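## Task

Place the entire chain bracelet in the back-left compartment of the six-compartment jewelry box, the bangle in the back-middle one, every ring in the back-right one and every ear stud in the front-middle one. Each item must sit lower than the divider tops. Back means the hinge side, and left/right are judged from the front looking toward the hinge. The box must end up upright on the table.

## Robot and tools

Robot: two arms, left_arm and right_arm, each a yam_ultra arm with a two-finger parallel gripper and a wrist camera. Bases as calibrated in the scene frame: left_arm at (-0.051, +0.330, 0) m, quat_wxyz (+1.000, 0, 0, -0.014); right_arm at (+0.031, -0.246, 0) m, quat_wxyz (+1.000, 0, 0, -0.021). A two-camera stand sits behind the arms.

Frames: the scene frame has its origin at table height, halfway between the nominal bases, +z up, +x out over the table, and left_arm on the +y side (arm names do not match image sides). Fixed cameras and the table use the scene frame. Each arm reports its hand pose, velocities, targets and wrist-camera pose in its own base frame, and offsets are along that arm's base axes, with rotation about its Hand target position. Gripper fingers point along the gripper's +z and open/close along its y. end_effector_position is the point between the pads, roughly 1 cm short of the fingertips. Reported poses can be off by a few cm, more at long reach.

execute_actions(actions, cameras): actions is a list of actions; each action is a list of up to 15 rows, one row per 1/30 s control step; a short action repeats its last row to fill 15 steps. Every row is one flat list of 14 numbers in [-1, 1] covering both arms: dx, dy, dz, rx, ry, rz, opening for left_arm, then the same seven for right_arm. dx..rz are offsets (not poses) from that arm's Hand target at the start of the action; every row counts from that same start, and the next action starts from the updated Hand target, so sending an offset again moves further. Scale: 1.0 = 0.6 m for dx, dy, dz and 180 degrees for the rotation vector rx, ry, rz. Over-long translations get shortened along their direction. opening is absolute: +1 fully open (0.094 m), -1 closed. Six zeros re-request an arm's Hand target; to keep a gripper as is, resend its current opening (0 is a real command). Images come back only for an empty actions list or when cameras names them ("all" for every one).

move(target, speed, blend, opening_speed, grip_force, blocking, cameras): target is either one 14-number row laid out as above or a list of up to 15 such rows; every row is an offset from the same Hand targets, not from the previous row. Paths are straight, all arms finish together, last 0.5 s to 10 s, and do not avoid obstacles or the other arm. speed: m/s, 0.002 to 2.9, default 0.25 (turns up to twice that in rad/s), one value or one per target. blend: corner rounding in m for lists; 0 stops at each target. opening_speed: rate of opening change per second on the -1..+1 scale, at least 0.2; use it to close gently. grip_force: newtons per pad, 10 to 50, one value or one per arm; it persists, and low values close slowly. blocking=false returns after about 0.5 s while motion continues. The result adds a move: line giving the ending (done, off_target, moving, held, fault) and limits (paced = pose clipped, held = steps withheld). Arms not named in the ending are done, meaning within 10 mm and 2 degrees.

wait(seconds 0 to 10) lets time pass holding commands. stop brakes a running move. zoom_image(camera, region [x0, y0, x1, y1], at most 504 by 504 px) enlarges a part of the newest image; cameras are cam_head_left, cam_head_right, cam_high, cam_low (896x504), cam_left_wrist, cam_right_wrist (672x504). read_manual returns licence texts only. finished_scene(scene 1 or 2) ends the scene irreversibly; the goal must hold with the robot released.

Results: end_effector_position (m) and end_effector_quat_wxyz per arm; Hand target (last command after clipping, base for the next offsets); Tool commands; grip_measured (opening on the command scale, about 2.5 mm too wide when empty, narrower than a squeezed part); grip_effort_nm (gripper motor effort, negative closing, not pad force, never fully back to zero); joint positions and torques (include arm weight; joints 1-3 wrap at ±28 N m); joint velocities shown as within noise when still; MOTOR HOT or OVER-TEMPERATURE FAULT lines.

Behaviour: each step the commanded orientation is limited to 40 degrees from the measured one, so large turns need several steps. Grippers often stop a few cm short from friction or load; resend a zero or the missing offset. Squeeze jumps to the force limit soon after contact.

Avoid: dropping parts or releasing moving ones, anything leaving the table, fast or hard contact with the box, table or fixed objects, any contact or gripping between the two arms or their cameras, strain on wrist camera cables, paths passing close to an arm's own base, and long stretched or loaded holds that heat motors (75 °C warning, 90 °C folds the arm, 100 °C it collapses). Loose objects can get an occasional nudge, and thinking time lets the scene run.

Each tool is called after "Emit:" by a JSON object that holds its "fn" and its "kwargs", one argument or row to a line.

## Session

Emit:
{"fn": "execute_actions", "kwargs": {
  "actions": []
}}

Scene clock: 0.00 s.
left_arm: end_effector_position=(+0.3980, +0.0038, +0.1008) grip_measured=+1.000 grip_effort_nm=n/a end_effector_quat_wxyz=(+0.595, -0.030, +0.799, +0.087) | right_arm: end_effector_position=(+0.4098, -0.0247, +0.1089) grip_measured=+1.000 grip_effort_nm=n/a end_effector_quat_wxyz=(+0.590, +0.042, +0.806, -0.018)
Joint positions: left_arm=[-0.126 1.588 0.354 0.94 -0.296 0.019 0.094] | right_arm=[-0.049 1.552 0.411 0.833 0.032 0.032 0.094]
Joint velocities: within noise
Joint torques (N m): no reading
Heat: left arm: 31 °C; right arm: 29 °C.
Hand target: left_arm +0.3980, +0.0040, +0.1000; +0.592, -0.030, +0.800, +0.087 | right_arm +0.4119, -0.0249, +0.1148; +0.596, +0.042, +0.802, -0.018
Tool commands: left_gripper/opening=+1.0 right_gripper/opening=+1.0

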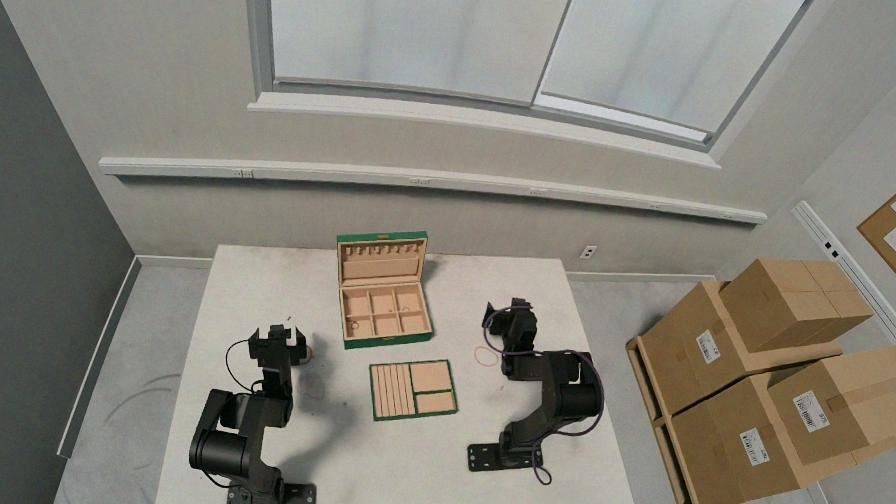

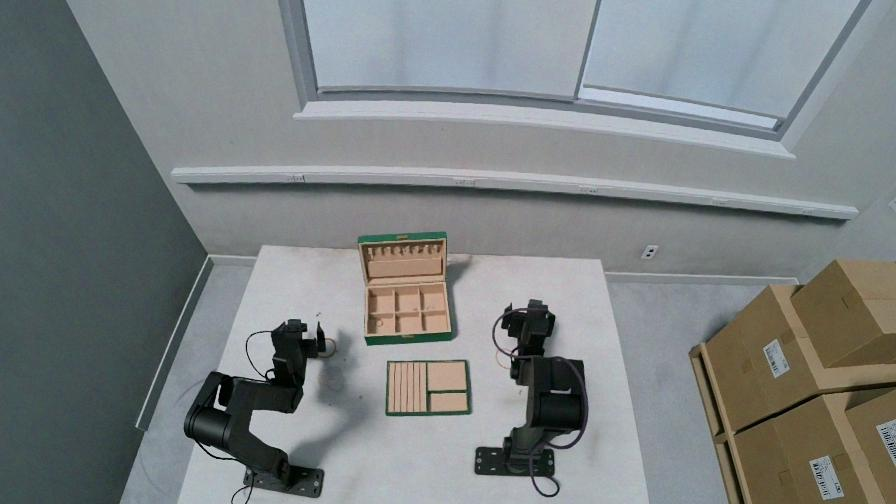

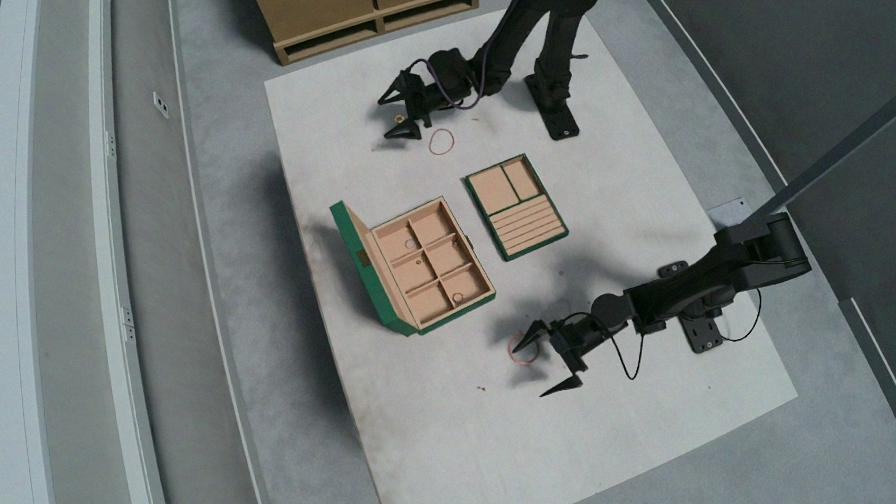

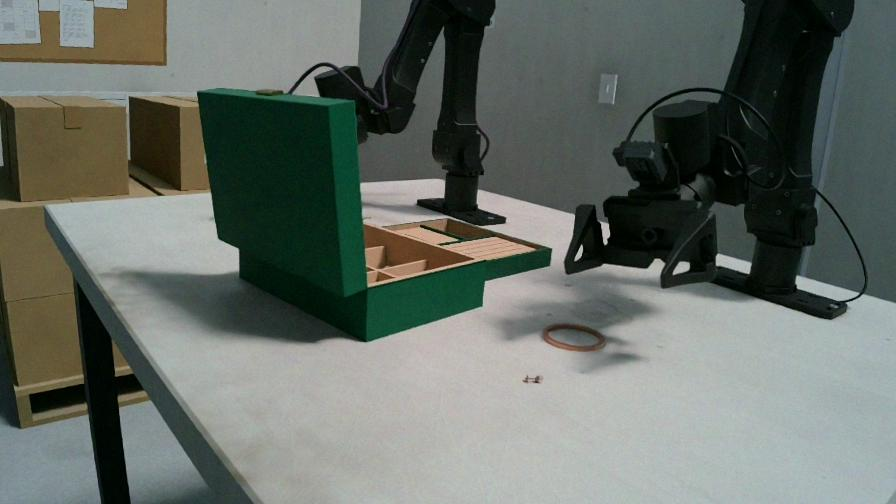

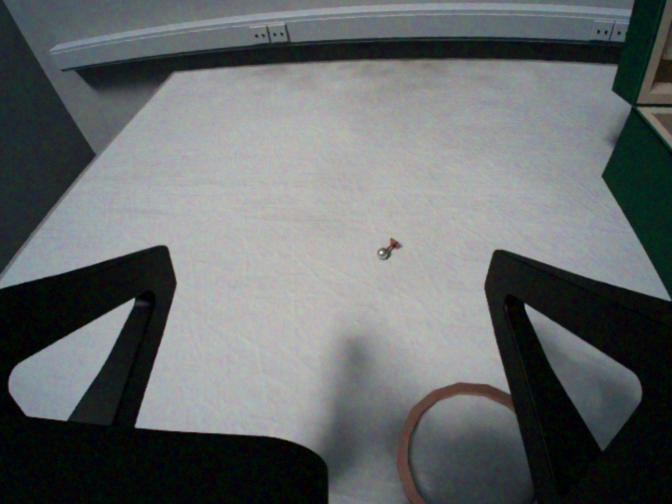

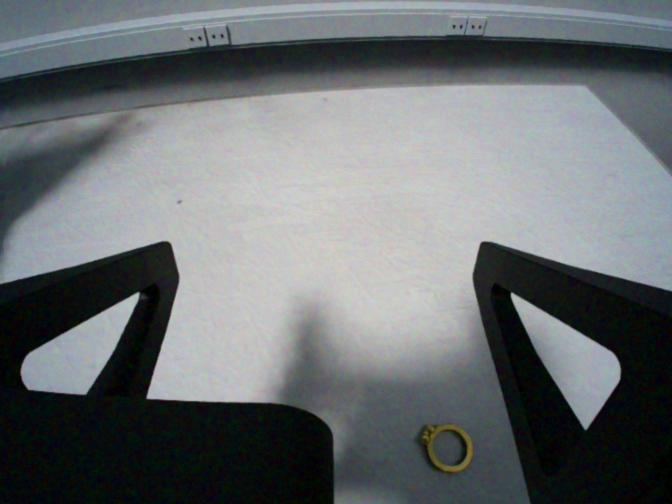

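Emit:
{"fn": "zoom_image", "kwargs": {
  "camera": "cam_head_left",
  "region": [320, 220, 470, 430]
}}

Emit:
{"fn": "zoom_image", "kwargs": {
  "camera": "cam_high",
  "region": [320, 180, 520, 340]
}}

Emit:
{"fn": "zoom_image", "kwargs": {
  "camera": "cam_high",
  "region": [340, 80, 520, 180]
}}

Emit:
{"fn": "zoom_image", "kwargs": {
  "camera": "cam_high",
  "region": [440, 310, 640, 420]
}}

Scaled by 2.400 from the camera's 896x504 image, which has a finer 1280x720 frame.

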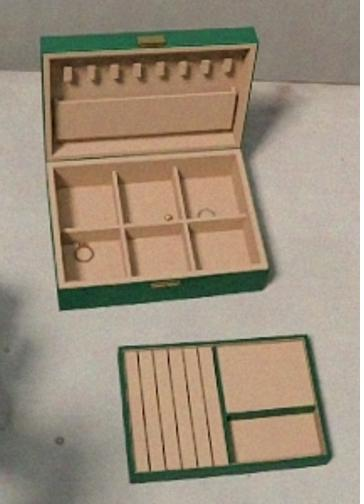

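Scaled by 2.520 from the camera's 896x504 image, which has a finer 1280x720 frame.

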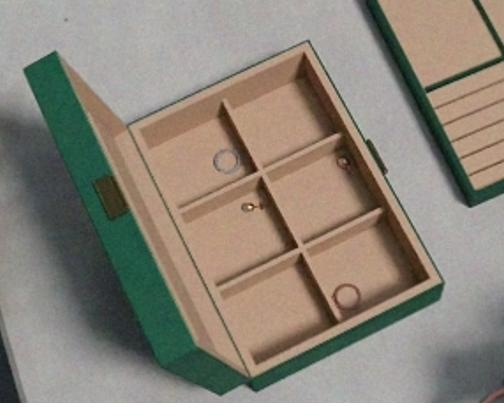

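Scaled by 2.800 from the camera's 896x504 image, which has a finer 1280x720 frame.

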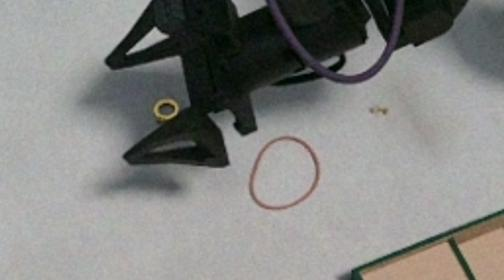

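Scaled by 2.520 from the camera's 896x504 image, which has a finer 1280x720 frame.

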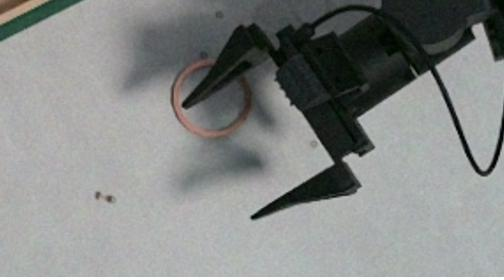

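Emit:
{"fn": "zoom_image", "kwargs": {
  "camera": "cam_high",
  "region": [455, 145, 575, 265]
}}

Emit:
{"fn": "zoom_image", "kwargs": {
  "camera": "cam_high",
  "region": [380, 190, 500, 320]
}}

Emit:
{"fn": "zoom_image", "kwargs": {
  "camera": "cam_head_left",
  "region": [340, 270, 440, 350]
}}

Emit:
{"fn": "zoom_image", "kwargs": {
  "camera": "cam_head_right",
  "region": [350, 270, 460, 350]
}}

Emit:
{"fn": "zoom_image", "kwargs": {
  "camera": "cam_right_wrist",
  "region": [130, 160, 230, 240]
}}

Emit:
{"fn": "zoom_image", "kwargs": {
  "camera": "cam_head_right",
  "region": [440, 290, 600, 420]
}}

Emit:
{"fn": "zoom_image", "kwargs": {
  "camera": "cam_head_right",
  "region": [240, 270, 400, 420]
}}

Emit:
{"fn": "zoom_image", "kwargs": {
  "camera": "cam_left_wrist",
  "region": [330, 200, 630, 504]
}}

Emit:
{"fn": "zoom_image", "kwargs": {
  "camera": "cam_right_wrist",
  "region": [380, 380, 520, 504]
}}

Emit:
{"fn": "zoom_image", "kwargs": {
  "camera": "cam_high",
  "region": [540, 350, 800, 504]
}}

Scaled by 4.200 from the camera's 896x504 image, which has a finer 1280x720 frame.

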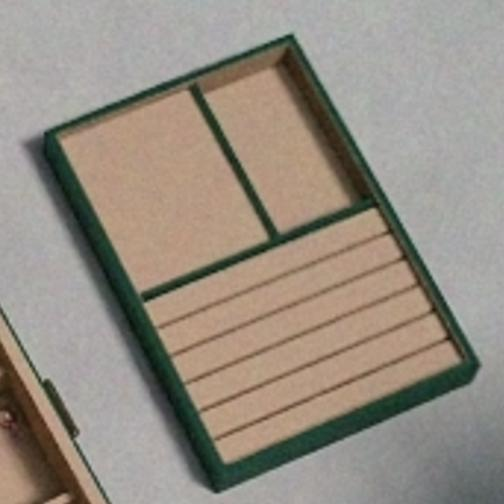

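Scaled by 3.877 from the camera's 896x504 image, which has a finer 1280x720 frame.

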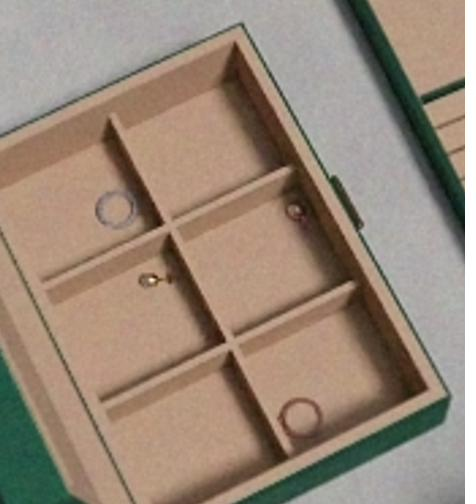

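Scaled by 5.040 from the camera's 896x504 image, which has a finer 1280x720 frame.

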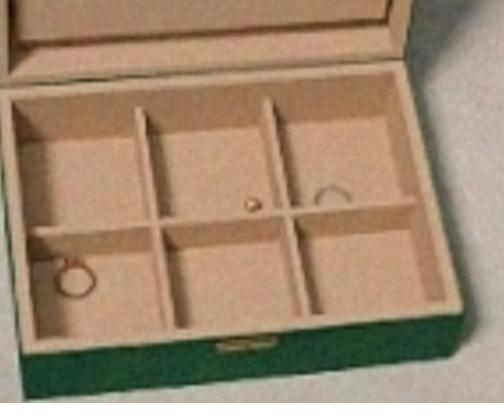

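Scaled by 4.582 from the camera's 896x504 image, which has a finer 1280x720 frame.

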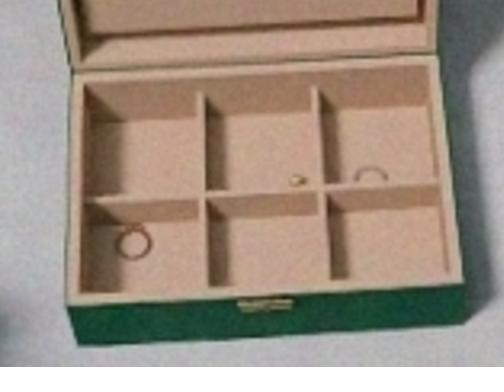

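Scaled by 5.040 from the camera's 672x504 image, which has a finer 960x720 frame.

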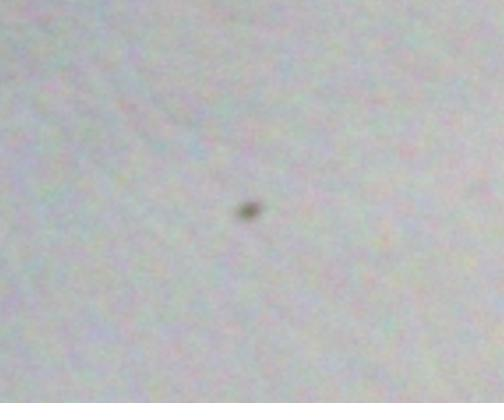

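Scaled by 3.150 from the camera's 896x504 image, which has a finer 1280x720 frame.

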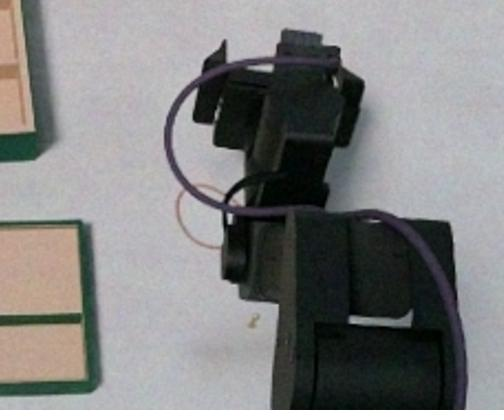

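Scaled by 3.150 from the camera's 896x504 image, which has a finer 1280x720 frame.

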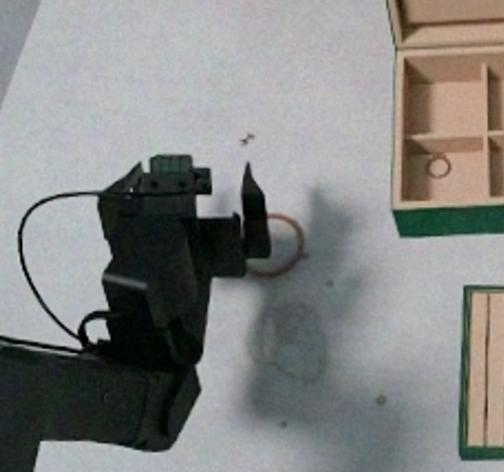

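Scaled by 1.658 from the camera's 672x504 image, which has a finer 960x720 frame.

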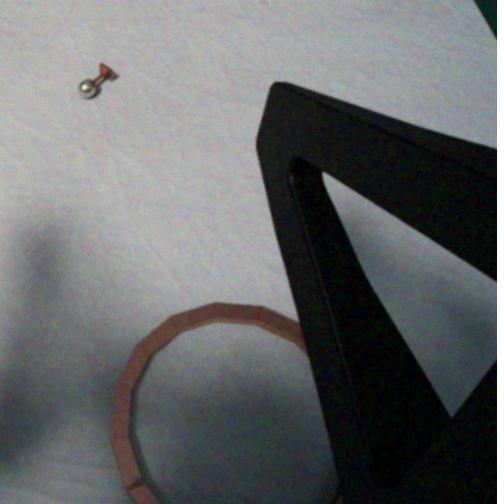

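Scaled by 3.600 from the camera's 672x504 image, which has a finer 960x720 frame.

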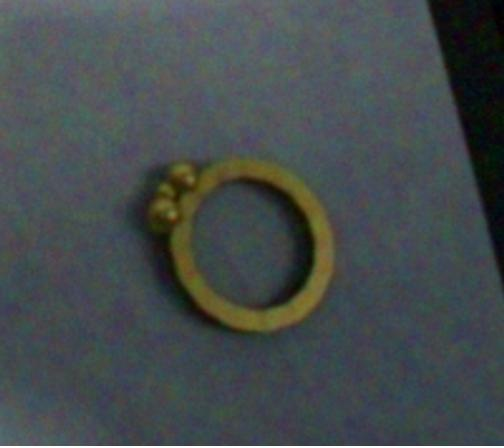

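Scaled by 1.938 from the camera's 896x504 image, which has a finer 1280x720 frame.

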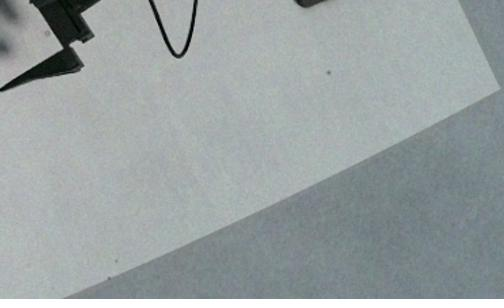

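Emit:
{"fn": "move", "kwargs": {
  "target": [-0.0967, -0.0067, 0.3, -0.0489, 0.2242, -0.0346, 1.0, -0.0698, 0.2082, 0.3087, 0.0036, 0.2258, 0.0295, 1.0],
  "speed": 0.25,
  "cameras": ["all"]
}}

Scene clock: 138.47 s.
left_arm: end_effector_position=(+0.3389, +0.0000, +0.2789) grip_measured=+1.000 grip_effort_nm=0.02 end_effector_quat_wxyz=(+0.285, -0.003, +0.959, +0.004) | right_arm: end_effector_position=(+0.3678, +0.0971, +0.2941) grip_measured=+1.000 grip_effort_nm=-0.01 end_effector_quat_wxyz=(+0.277, -0.002, +0.961, -0.003)
Joint positions: left_arm=[-0.011 1.401 1.612 -1.205 -0.016 -0.012 0.094] | right_arm=[0.343 1.624 1.902 -1.315 0.185 0.287 0.094]
Joint torques (N m): left_arm=[0.58 -5.12 10.77 1.08 0.11 0.11] | right_arm=[0.46 -5.67 10.36 0.89 0.08 0.11]
Heat: left arm: 40 °C; right arm: 38 °C.
Hand target: left_arm +0.3400, +0.0000, +0.2800; +0.280, +0.000, +0.960, +0.001 | right_arm +0.3701, +0.1000, +0.2999; +0.280, +0.000, +0.960, +0.000
Off the commanded pose: left_arm 0.001 m, 1 deg | right_arm 0.007 m, 1 deg.
move: done

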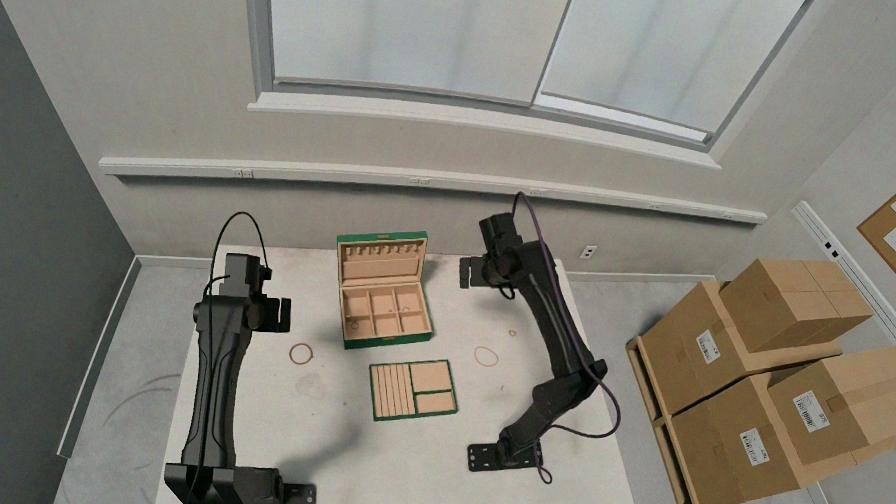

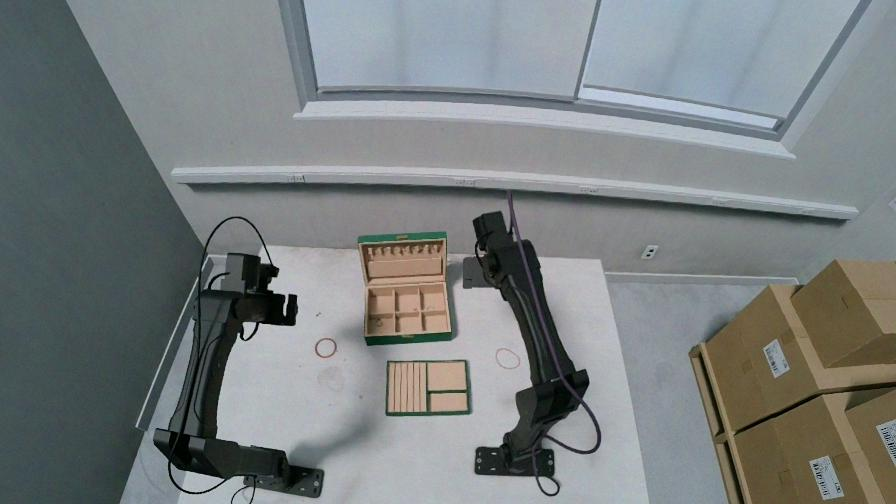

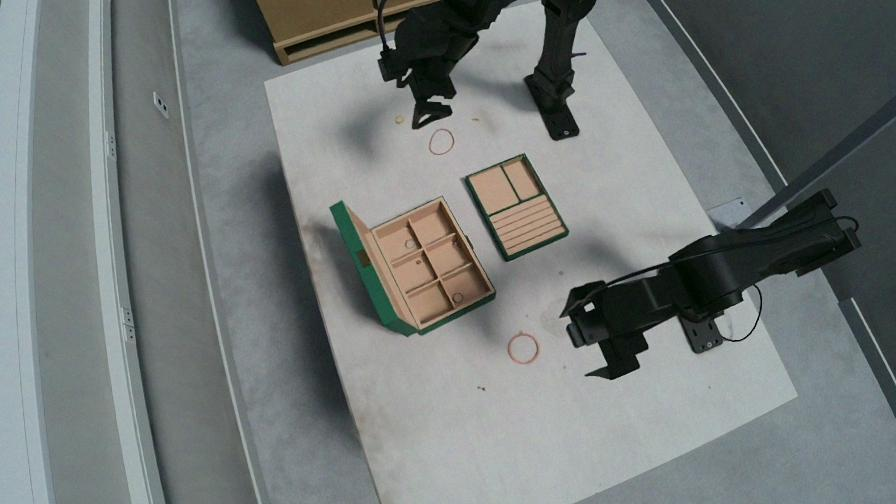

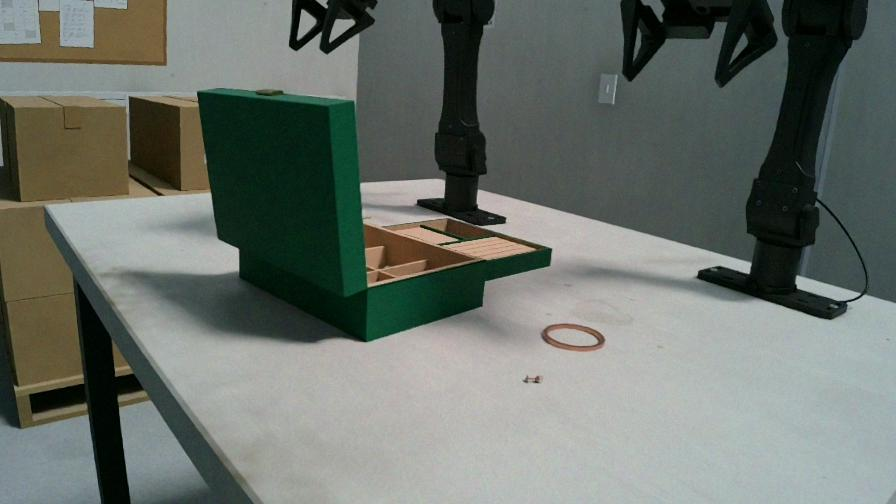

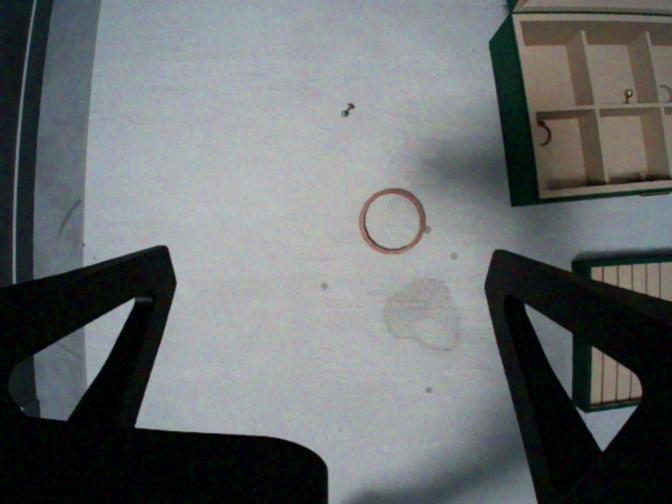

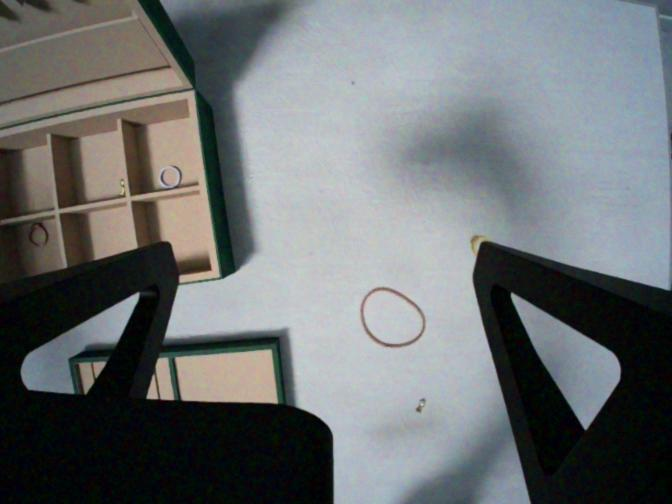

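Emit:
{"fn": "zoom_image", "kwargs": {
  "camera": "cam_right_wrist",
  "region": [0, 60, 250, 300]
}}

Emit:
{"fn": "zoom_image", "kwargs": {
  "camera": "cam_right_wrist",
  "region": [340, 220, 520, 430]
}}

Emit:
{"fn": "zoom_image", "kwargs": {
  "camera": "cam_left_wrist",
  "region": [480, 0, 672, 220]
}}

Emit:
{"fn": "zoom_image", "kwargs": {
  "camera": "cam_left_wrist",
  "region": [320, 80, 480, 270]
}}

Emit:
{"fn": "zoom_image", "kwargs": {
  "camera": "cam_high",
  "region": [370, 80, 580, 260]
}}

Emit:
{"fn": "zoom_image", "kwargs": {
  "camera": "cam_low",
  "region": [490, 300, 630, 400]
}}

Scaled by 2.016 from the camera's 672x504 image, which has a finer 960x720 frame.

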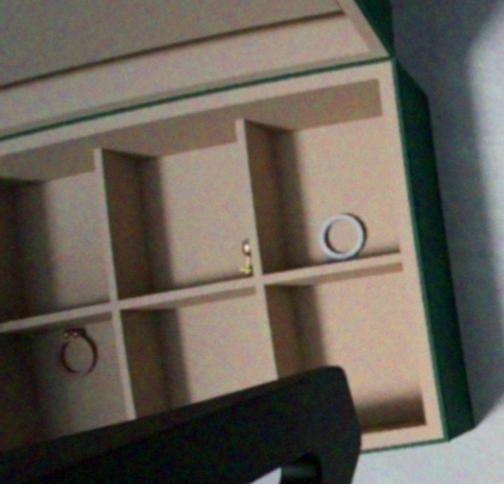

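Scaled by 2.400 from the camera's 672x504 image, which has a finer 960x720 frame.

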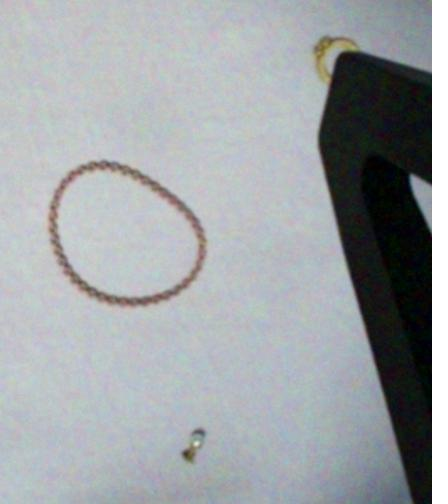

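Scaled by 2.291 from the camera's 672x504 image, which has a finer 960x720 frame.

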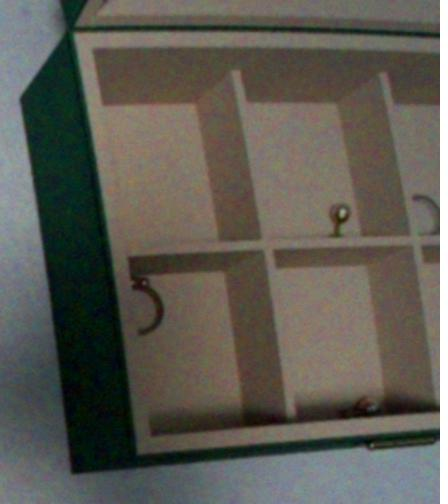

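Scaled by 2.653 from the camera's 672x504 image, which has a finer 960x720 frame.

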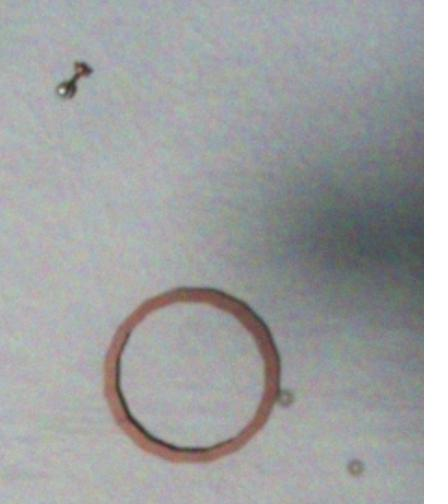

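Scaled by 2.400 from the camera's 896x504 image, which has a finer 1280x720 frame.

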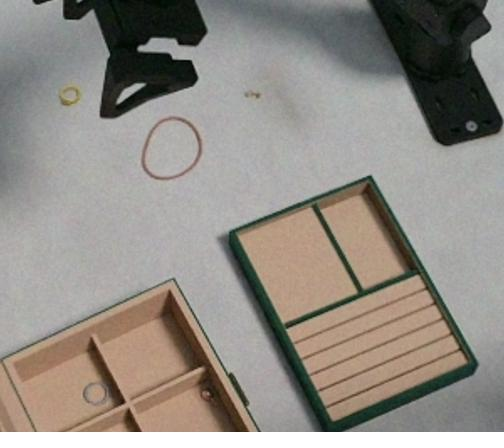

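Scaled by 3.600 from the camera's 896x504 image, which has a finer 1280x720 frame.

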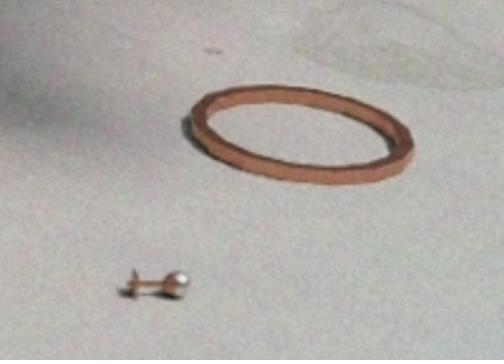

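Emit:
{"fn": "zoom_image", "kwargs": {
  "camera": "cam_left_wrist",
  "region": [600, 70, 672, 200]
}}

Emit:
{"fn": "zoom_image", "kwargs": {
  "camera": "cam_high",
  "region": [430, 220, 480, 270]
}}

Emit:
{"fn": "zoom_image", "kwargs": {
  "camera": "cam_right_wrist",
  "region": [0, 200, 100, 290]
}}

Scaled by 3.877 from the camera's 672x504 image, which has a finer 960x720 frame.

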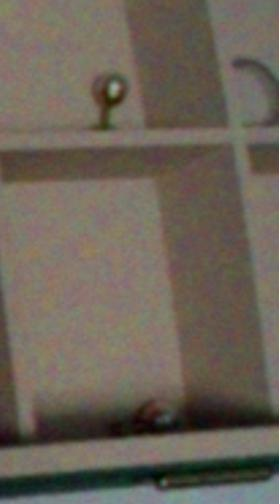

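Scaled by 10.080 from the camera's 896x504 image, which has a finer 1280x720 frame.

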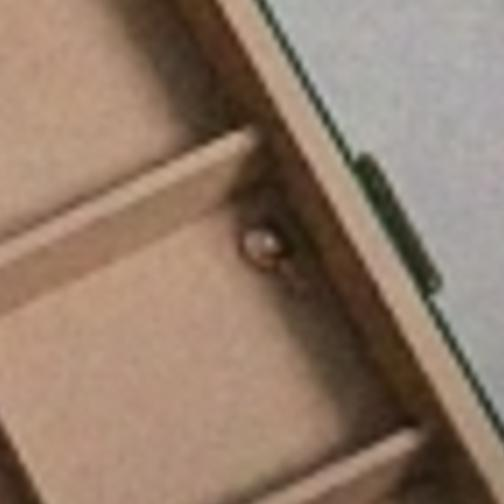

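Scaled by 5.040 from the camera's 672x504 image, which has a finer 960x720 frame.

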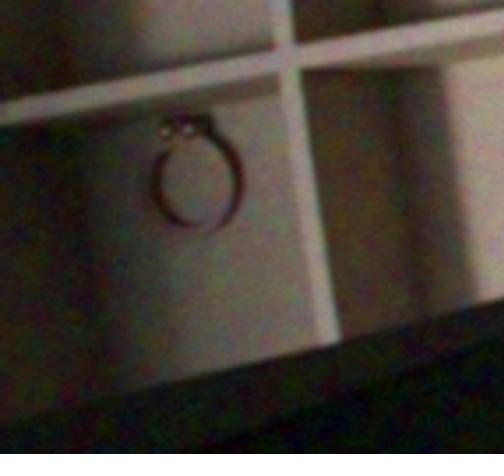

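Emit:
{"fn": "move", "kwargs": {
  "target": [0, 0, 0, 0, 0, 0, 1.0, 0.0498, 0.3333, -0.0332, 0, 0, 0, 1.0],
  "speed": 0.25,
  "cameras": ["cam_right_wrist", "cam_high"]
}}

Scene clock: 242.93 s.
left_arm: end_effector_position=(+0.3388, +0.0000, +0.2789) grip_measured=+1.000 grip_effort_nm=0.02 end_effector_quat_wxyz=(+0.284, -0.003, +0.959, +0.004) | right_arm: end_effector_position=(+0.3963, +0.3031, +0.2807) grip_measured=+1.000 grip_effort_nm=-0.02 end_effector_quat_wxyz=(+0.306, -0.014, +0.952, +0.029)
Joint positions: left_arm=[-0.011 1.401 1.612 -1.206 -0.016 -0.012 0.094] | right_arm=[0.783 2.262 2.741 -1.537 0.374 0.655 0.094]
Joint torques (N m): left_arm=[0.57 -5.09 10.88 1.06 0.12 0.11] | right_arm=[-0.31 -10.39 8.59 0.84 0.4 0.11]
Heat: left arm: 33 °C; right arm: 35 °C.
Hand target: left_arm +0.3400, +0.0000, +0.2800; +0.280, +0.000, +0.960, +0.001 | right_arm +0.4000, +0.3001, +0.2799; +0.280, +0.000, +0.960, +0.000
Off the commanded pose: left_arm 0.002 m, 1 deg | right_arm 0.005 m, 5 deg.
joint sent to its limit (right arm) — joint 4 (wrist pitch), lower limit. The joint targets are off in orientation, not in position.
move: off_target (right_arm)
Images, in order (width x height): cam_high 896x504, cam_right_wrist 672x504.

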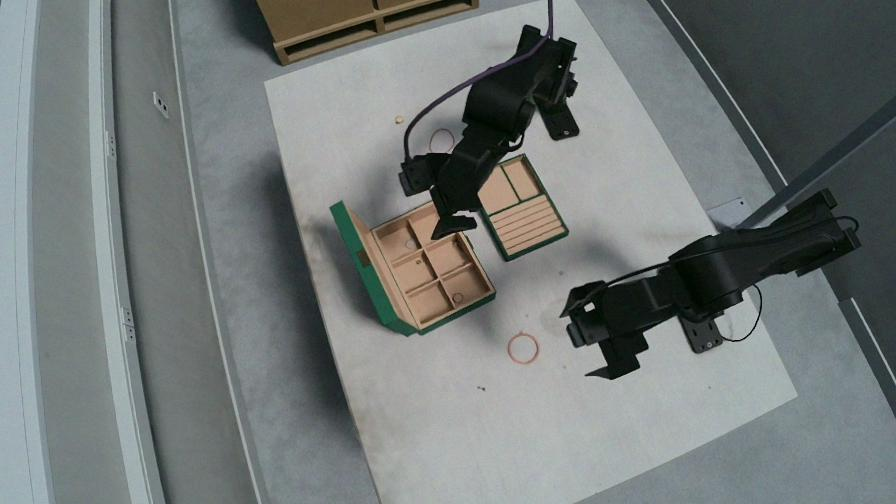

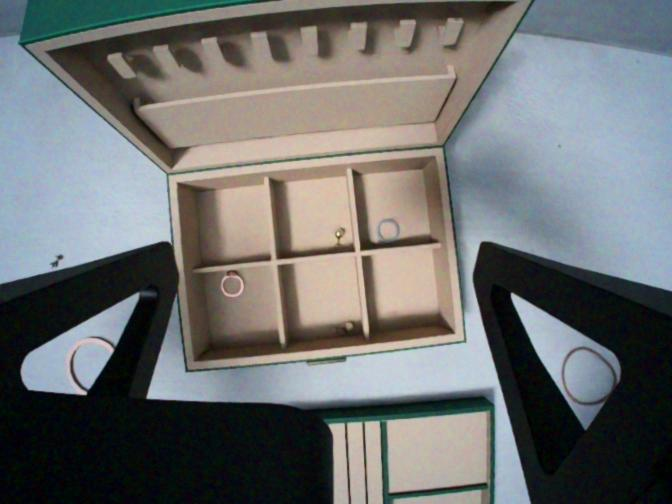

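Emit:
{"fn": "zoom_image", "kwargs": {
  "camera": "cam_right_wrist",
  "region": [160, 130, 480, 380]
}}

Emit:
{"fn": "zoom_image", "kwargs": {
  "camera": "cam_right_wrist",
  "region": [270, 170, 370, 260]
}}

Emit:
{"fn": "zoom_image", "kwargs": {
  "camera": "cam_right_wrist",
  "region": [280, 250, 370, 350]
}}

Emit:
{"fn": "zoom_image", "kwargs": {
  "camera": "cam_right_wrist",
  "region": [185, 255, 285, 360]
}}

Scaled by 1.575 from the camera's 672x504 image, which has a finer 960x720 frame.

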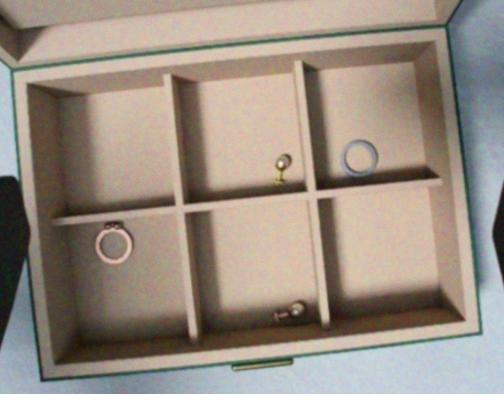

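Scaled by 5.040 from the camera's 672x504 image, which has a finer 960x720 frame.

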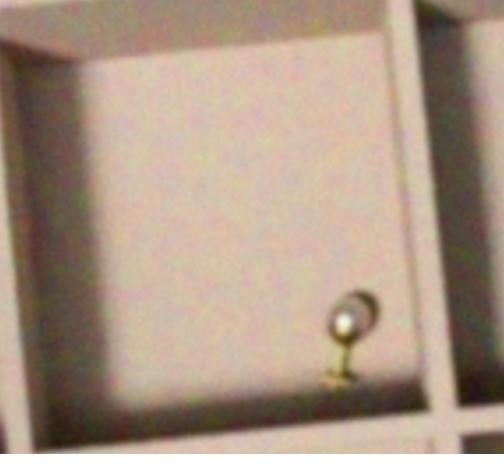

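Scaled by 5.040 from the camera's 672x504 image, which has a finer 960x720 frame.

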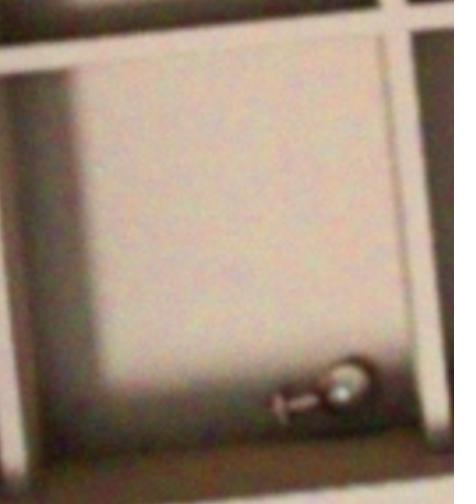

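Scaled by 4.800 from the camera's 672x504 image, which has a finer 960x720 frame.

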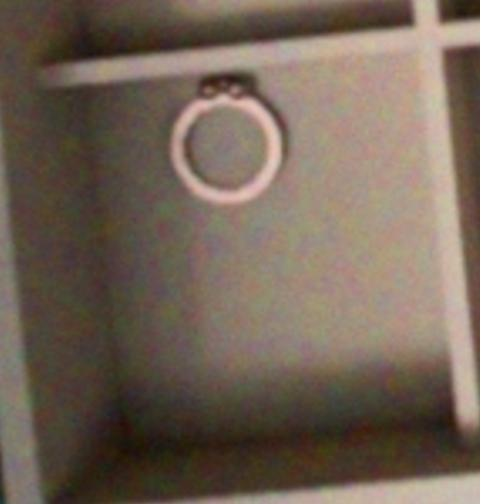

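Emit:
{"fn": "move", "kwargs": {
  "target": [0, 0, 0, 0, 0, 0, 1.0, -0.1033, -0.0618, -0.2998, -0.1563, 0.1325, 0.5358, -0.15],
  "speed": 0.25,
  "cameras": ["cam_right_wrist", "cam_high", "cam_head_right"]
}}

Scene clock: 740.90 s.
left_arm: end_effector_position=(+0.3388, +0.0000, +0.2789) grip_measured=+1.000 grip_effort_nm=0.02 end_effector_quat_wxyz=(+0.284, -0.003, +0.959, +0.004) | right_arm: end_effector_position=(+0.3442, +0.2666, +0.1144) grip_measured=-0.148 grip_effort_nm=-0.11 end_effector_quat_wxyz=(-0.027, +0.759, -0.650, +0.005)
Joint positions: left_arm=[-0.011 1.401 1.612 -1.206 -0.016 -0.012 0.094] | right_arm=[0.656 2.18 2.058 -1.392 -0.002 -1.069 0.04]
Joint torques (N m): left_arm=[0.54 -5.24 10.81 1.08 0.11 0.1] | right_arm=[0.23 -9.91 5.55 0.06 -0.01 -0.05]
Heat: left arm: 37 °C; right arm: 35 °C.
Hand target: left_arm +0.3400, +0.0000, +0.2800; +0.280, +0.000, +0.960, +0.001 | right_arm +0.3380, +0.2629, +0.1001; +0.000, +0.763, -0.646, +0.000
Off the commanded pose: left_arm 0.002 m, 1 deg | right_arm 0.016 m, 3 deg.
move: off_target (right_arm)
Images, in order (width x height): cam_head_right 896x504, cam_high 896x504, cam_right_wrist 672x504.

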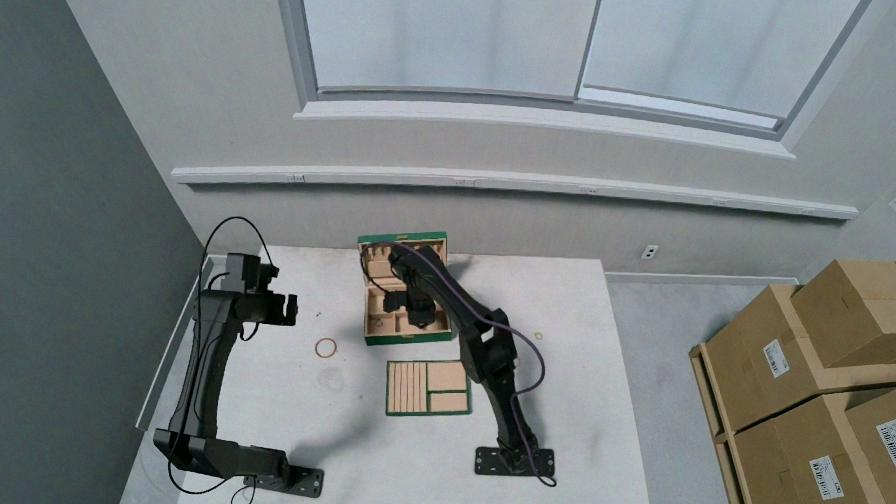

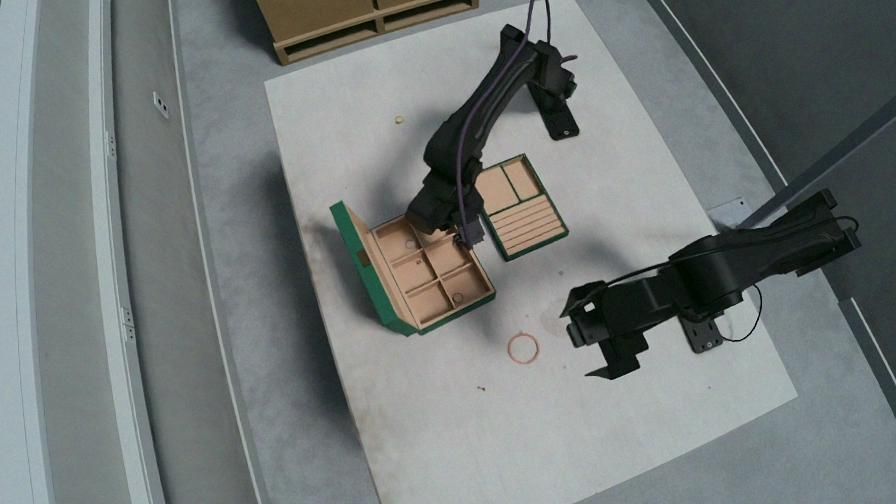

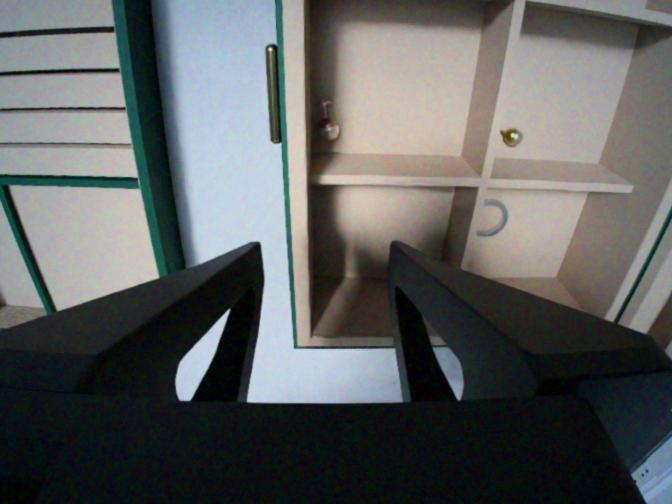

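Emit:
{"fn": "move", "kwargs": {
  "target": [0, 0, 0, 0, 0, 0, 1.0, -0.015, -0.039, -0.0568, 0, 0, 0, -0.15],
  "speed": 0.12,
  "cameras": ["cam_right_wrist"]
}}

Scene clock: 763.70 s.
left_arm: end_effector_position=(+0.3388, +0.0000, +0.2789) grip_measured=+1.000 grip_effort_nm=0.02 end_effector_quat_wxyz=(+0.284, -0.003, +0.959, +0.004) | right_arm: end_effector_position=(+0.3256, +0.2384, +0.0499) grip_measured=-0.148 grip_effort_nm=-0.11 end_effector_quat_wxyz=(+0.026, +0.761, -0.648, -0.005)
Joint positions: left_arm=[-0.011 1.401 1.612 -1.206 -0.016 -0.012 0.094] | right_arm=[0.631 2.164 1.775 -1.235 0.003 -1.101 0.04]
Joint torques (N m): left_arm=[0.54 -5.11 10.85 1.08 0.11 0.11] | right_arm=[-0.38 -16.5 5.23 0.21 -0.06 -0.05]
Heat: left arm: 37 °C; right arm: 37 °C.
Hand target: left_arm +0.3400, +0.0000, +0.2800; +0.280, +0.000, +0.960, +0.001 | right_arm +0.3290, +0.2395, +0.0660; +0.000, +0.763, -0.646, +0.000
Off the commanded pose: left_arm 0.002 m, 1 deg | right_arm 0.017 m, 3 deg.
move: off_target (right_arm)
Images, in order (width x height): cam_right_wrist 672x504.

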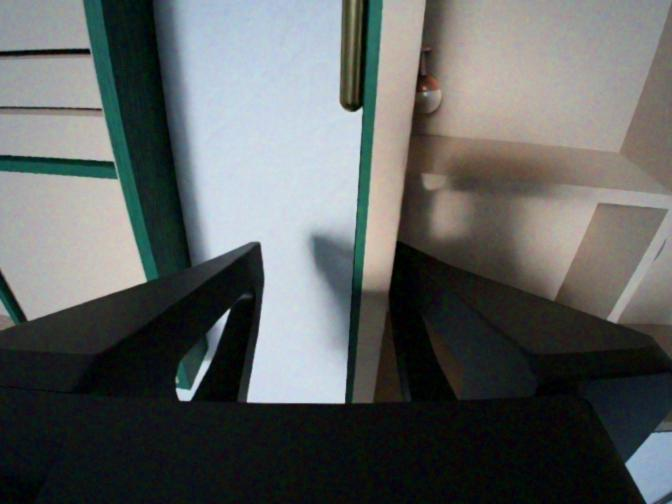

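Emit:
{"fn": "move", "kwargs": {
  "target": [0, 0, 0, 0, 0, 0, 1.0, 0.023, 0.0037, 0.015, 0, 0, 0, -0.15],
  "speed": 0.08,
  "cameras": ["cam_right_wrist"]
}}

Scene clock: 777.17 s.
left_arm: end_effector_position=(+0.3388, +0.0000, +0.2789) grip_measured=+1.000 grip_effort_nm=0.02 end_effector_quat_wxyz=(+0.284, -0.003, +0.959, +0.004) | right_arm: end_effector_position=(+0.3384, +0.2417, +0.0670) grip_measured=-0.148 grip_effort_nm=-0.11 end_effector_quat_wxyz=(+0.006, +0.763, -0.647, +0.000)
Joint positions: left_arm=[-0.011 1.401 1.612 -1.206 -0.016 -0.012 0.094] | right_arm=[0.619 2.164 1.845 -1.264 0.003 -1.116 0.04]
Joint torques (N m): left_arm=[0.62 -5.09 10.8 1.07 0.09 0.11] | right_arm=[-0.62 -12.05 9.43 -0.07 -0.08 -0.05]
Heat: left arm: 37 °C; right arm: 41 °C.
Hand target: left_arm +0.3400, +0.0000, +0.2800; +0.280, +0.000, +0.960, +0.001 | right_arm +0.3429, +0.2418, +0.0751; +0.000, +0.763, -0.646, +0.000
Off the commanded pose: left_arm 0.002 m, 1 deg | right_arm 0.009 m, 1 deg.
move: done
Images, in order (width x height): cam_right_wrist 672x504.

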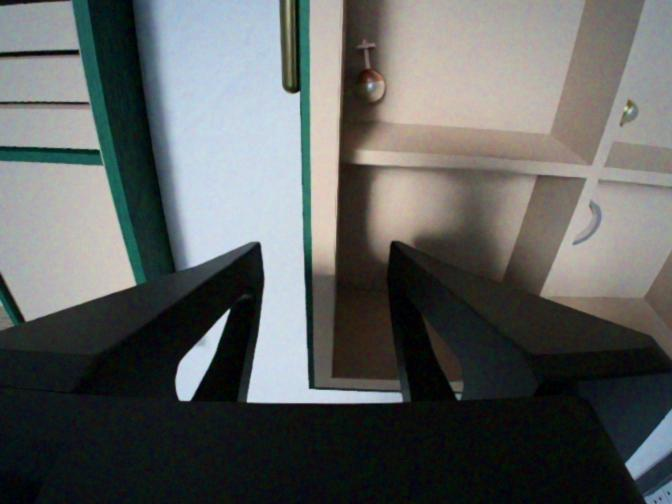

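Emit:
{"fn": "move", "kwargs": {
  "target": [0, 0, 0, 0, 0, 0, 1.0, 0, 0, -0.05, 0, 0, 0, -0.15],
  "speed": 0.06,
  "cameras": ["cam_right_wrist"]
}}

Scene clock: 784.80 s.
left_arm: end_effector_position=(+0.3388, +0.0000, +0.2789) grip_measured=+1.000 grip_effort_nm=0.02 end_effector_quat_wxyz=(+0.284, -0.003, +0.959, +0.004) | right_arm: end_effector_position=(+0.3418, +0.2441, +0.0536) grip_measured=-0.148 grip_effort_nm=-0.11 end_effector_quat_wxyz=(-0.005, +0.763, -0.647, +0.003)
Joint positions: left_arm=[-0.011 1.401 1.612 -1.206 -0.016 -0.012 0.094] | right_arm=[0.619 2.164 1.791 -1.188 0.003 -1.116 0.04]
Joint torques (N m): left_arm=[0.57 -5.16 10.89 1.07 0.13 0.1] | right_arm=[-0.62 -10.81 5.34 0.32 -0.07 -0.05]
Heat: left arm: 37 °C; right arm: 41 °C.
Hand target: left_arm +0.3400, +0.0000, +0.2800; +0.280, +0.000, +0.960, +0.001 | right_arm +0.3428, +0.2418, +0.0451; +0.000, +0.763, -0.646, +0.000
Off the commanded pose: left_arm 0.002 m, 1 deg | right_arm 0.009 m, 1 deg.
move: done
Images, in order (width x height): cam_right_wrist 672x504.

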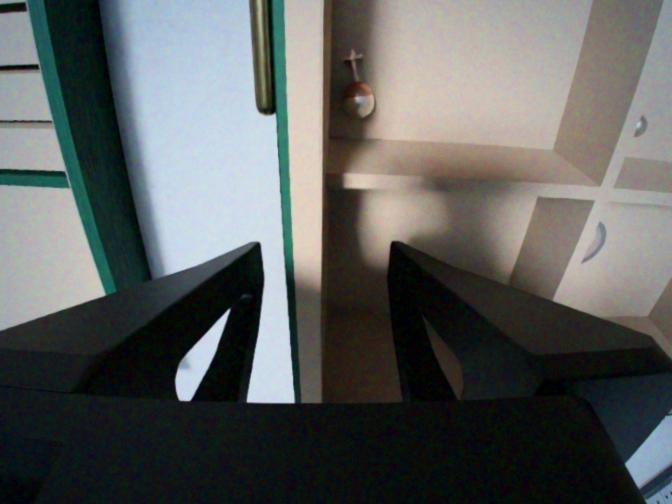

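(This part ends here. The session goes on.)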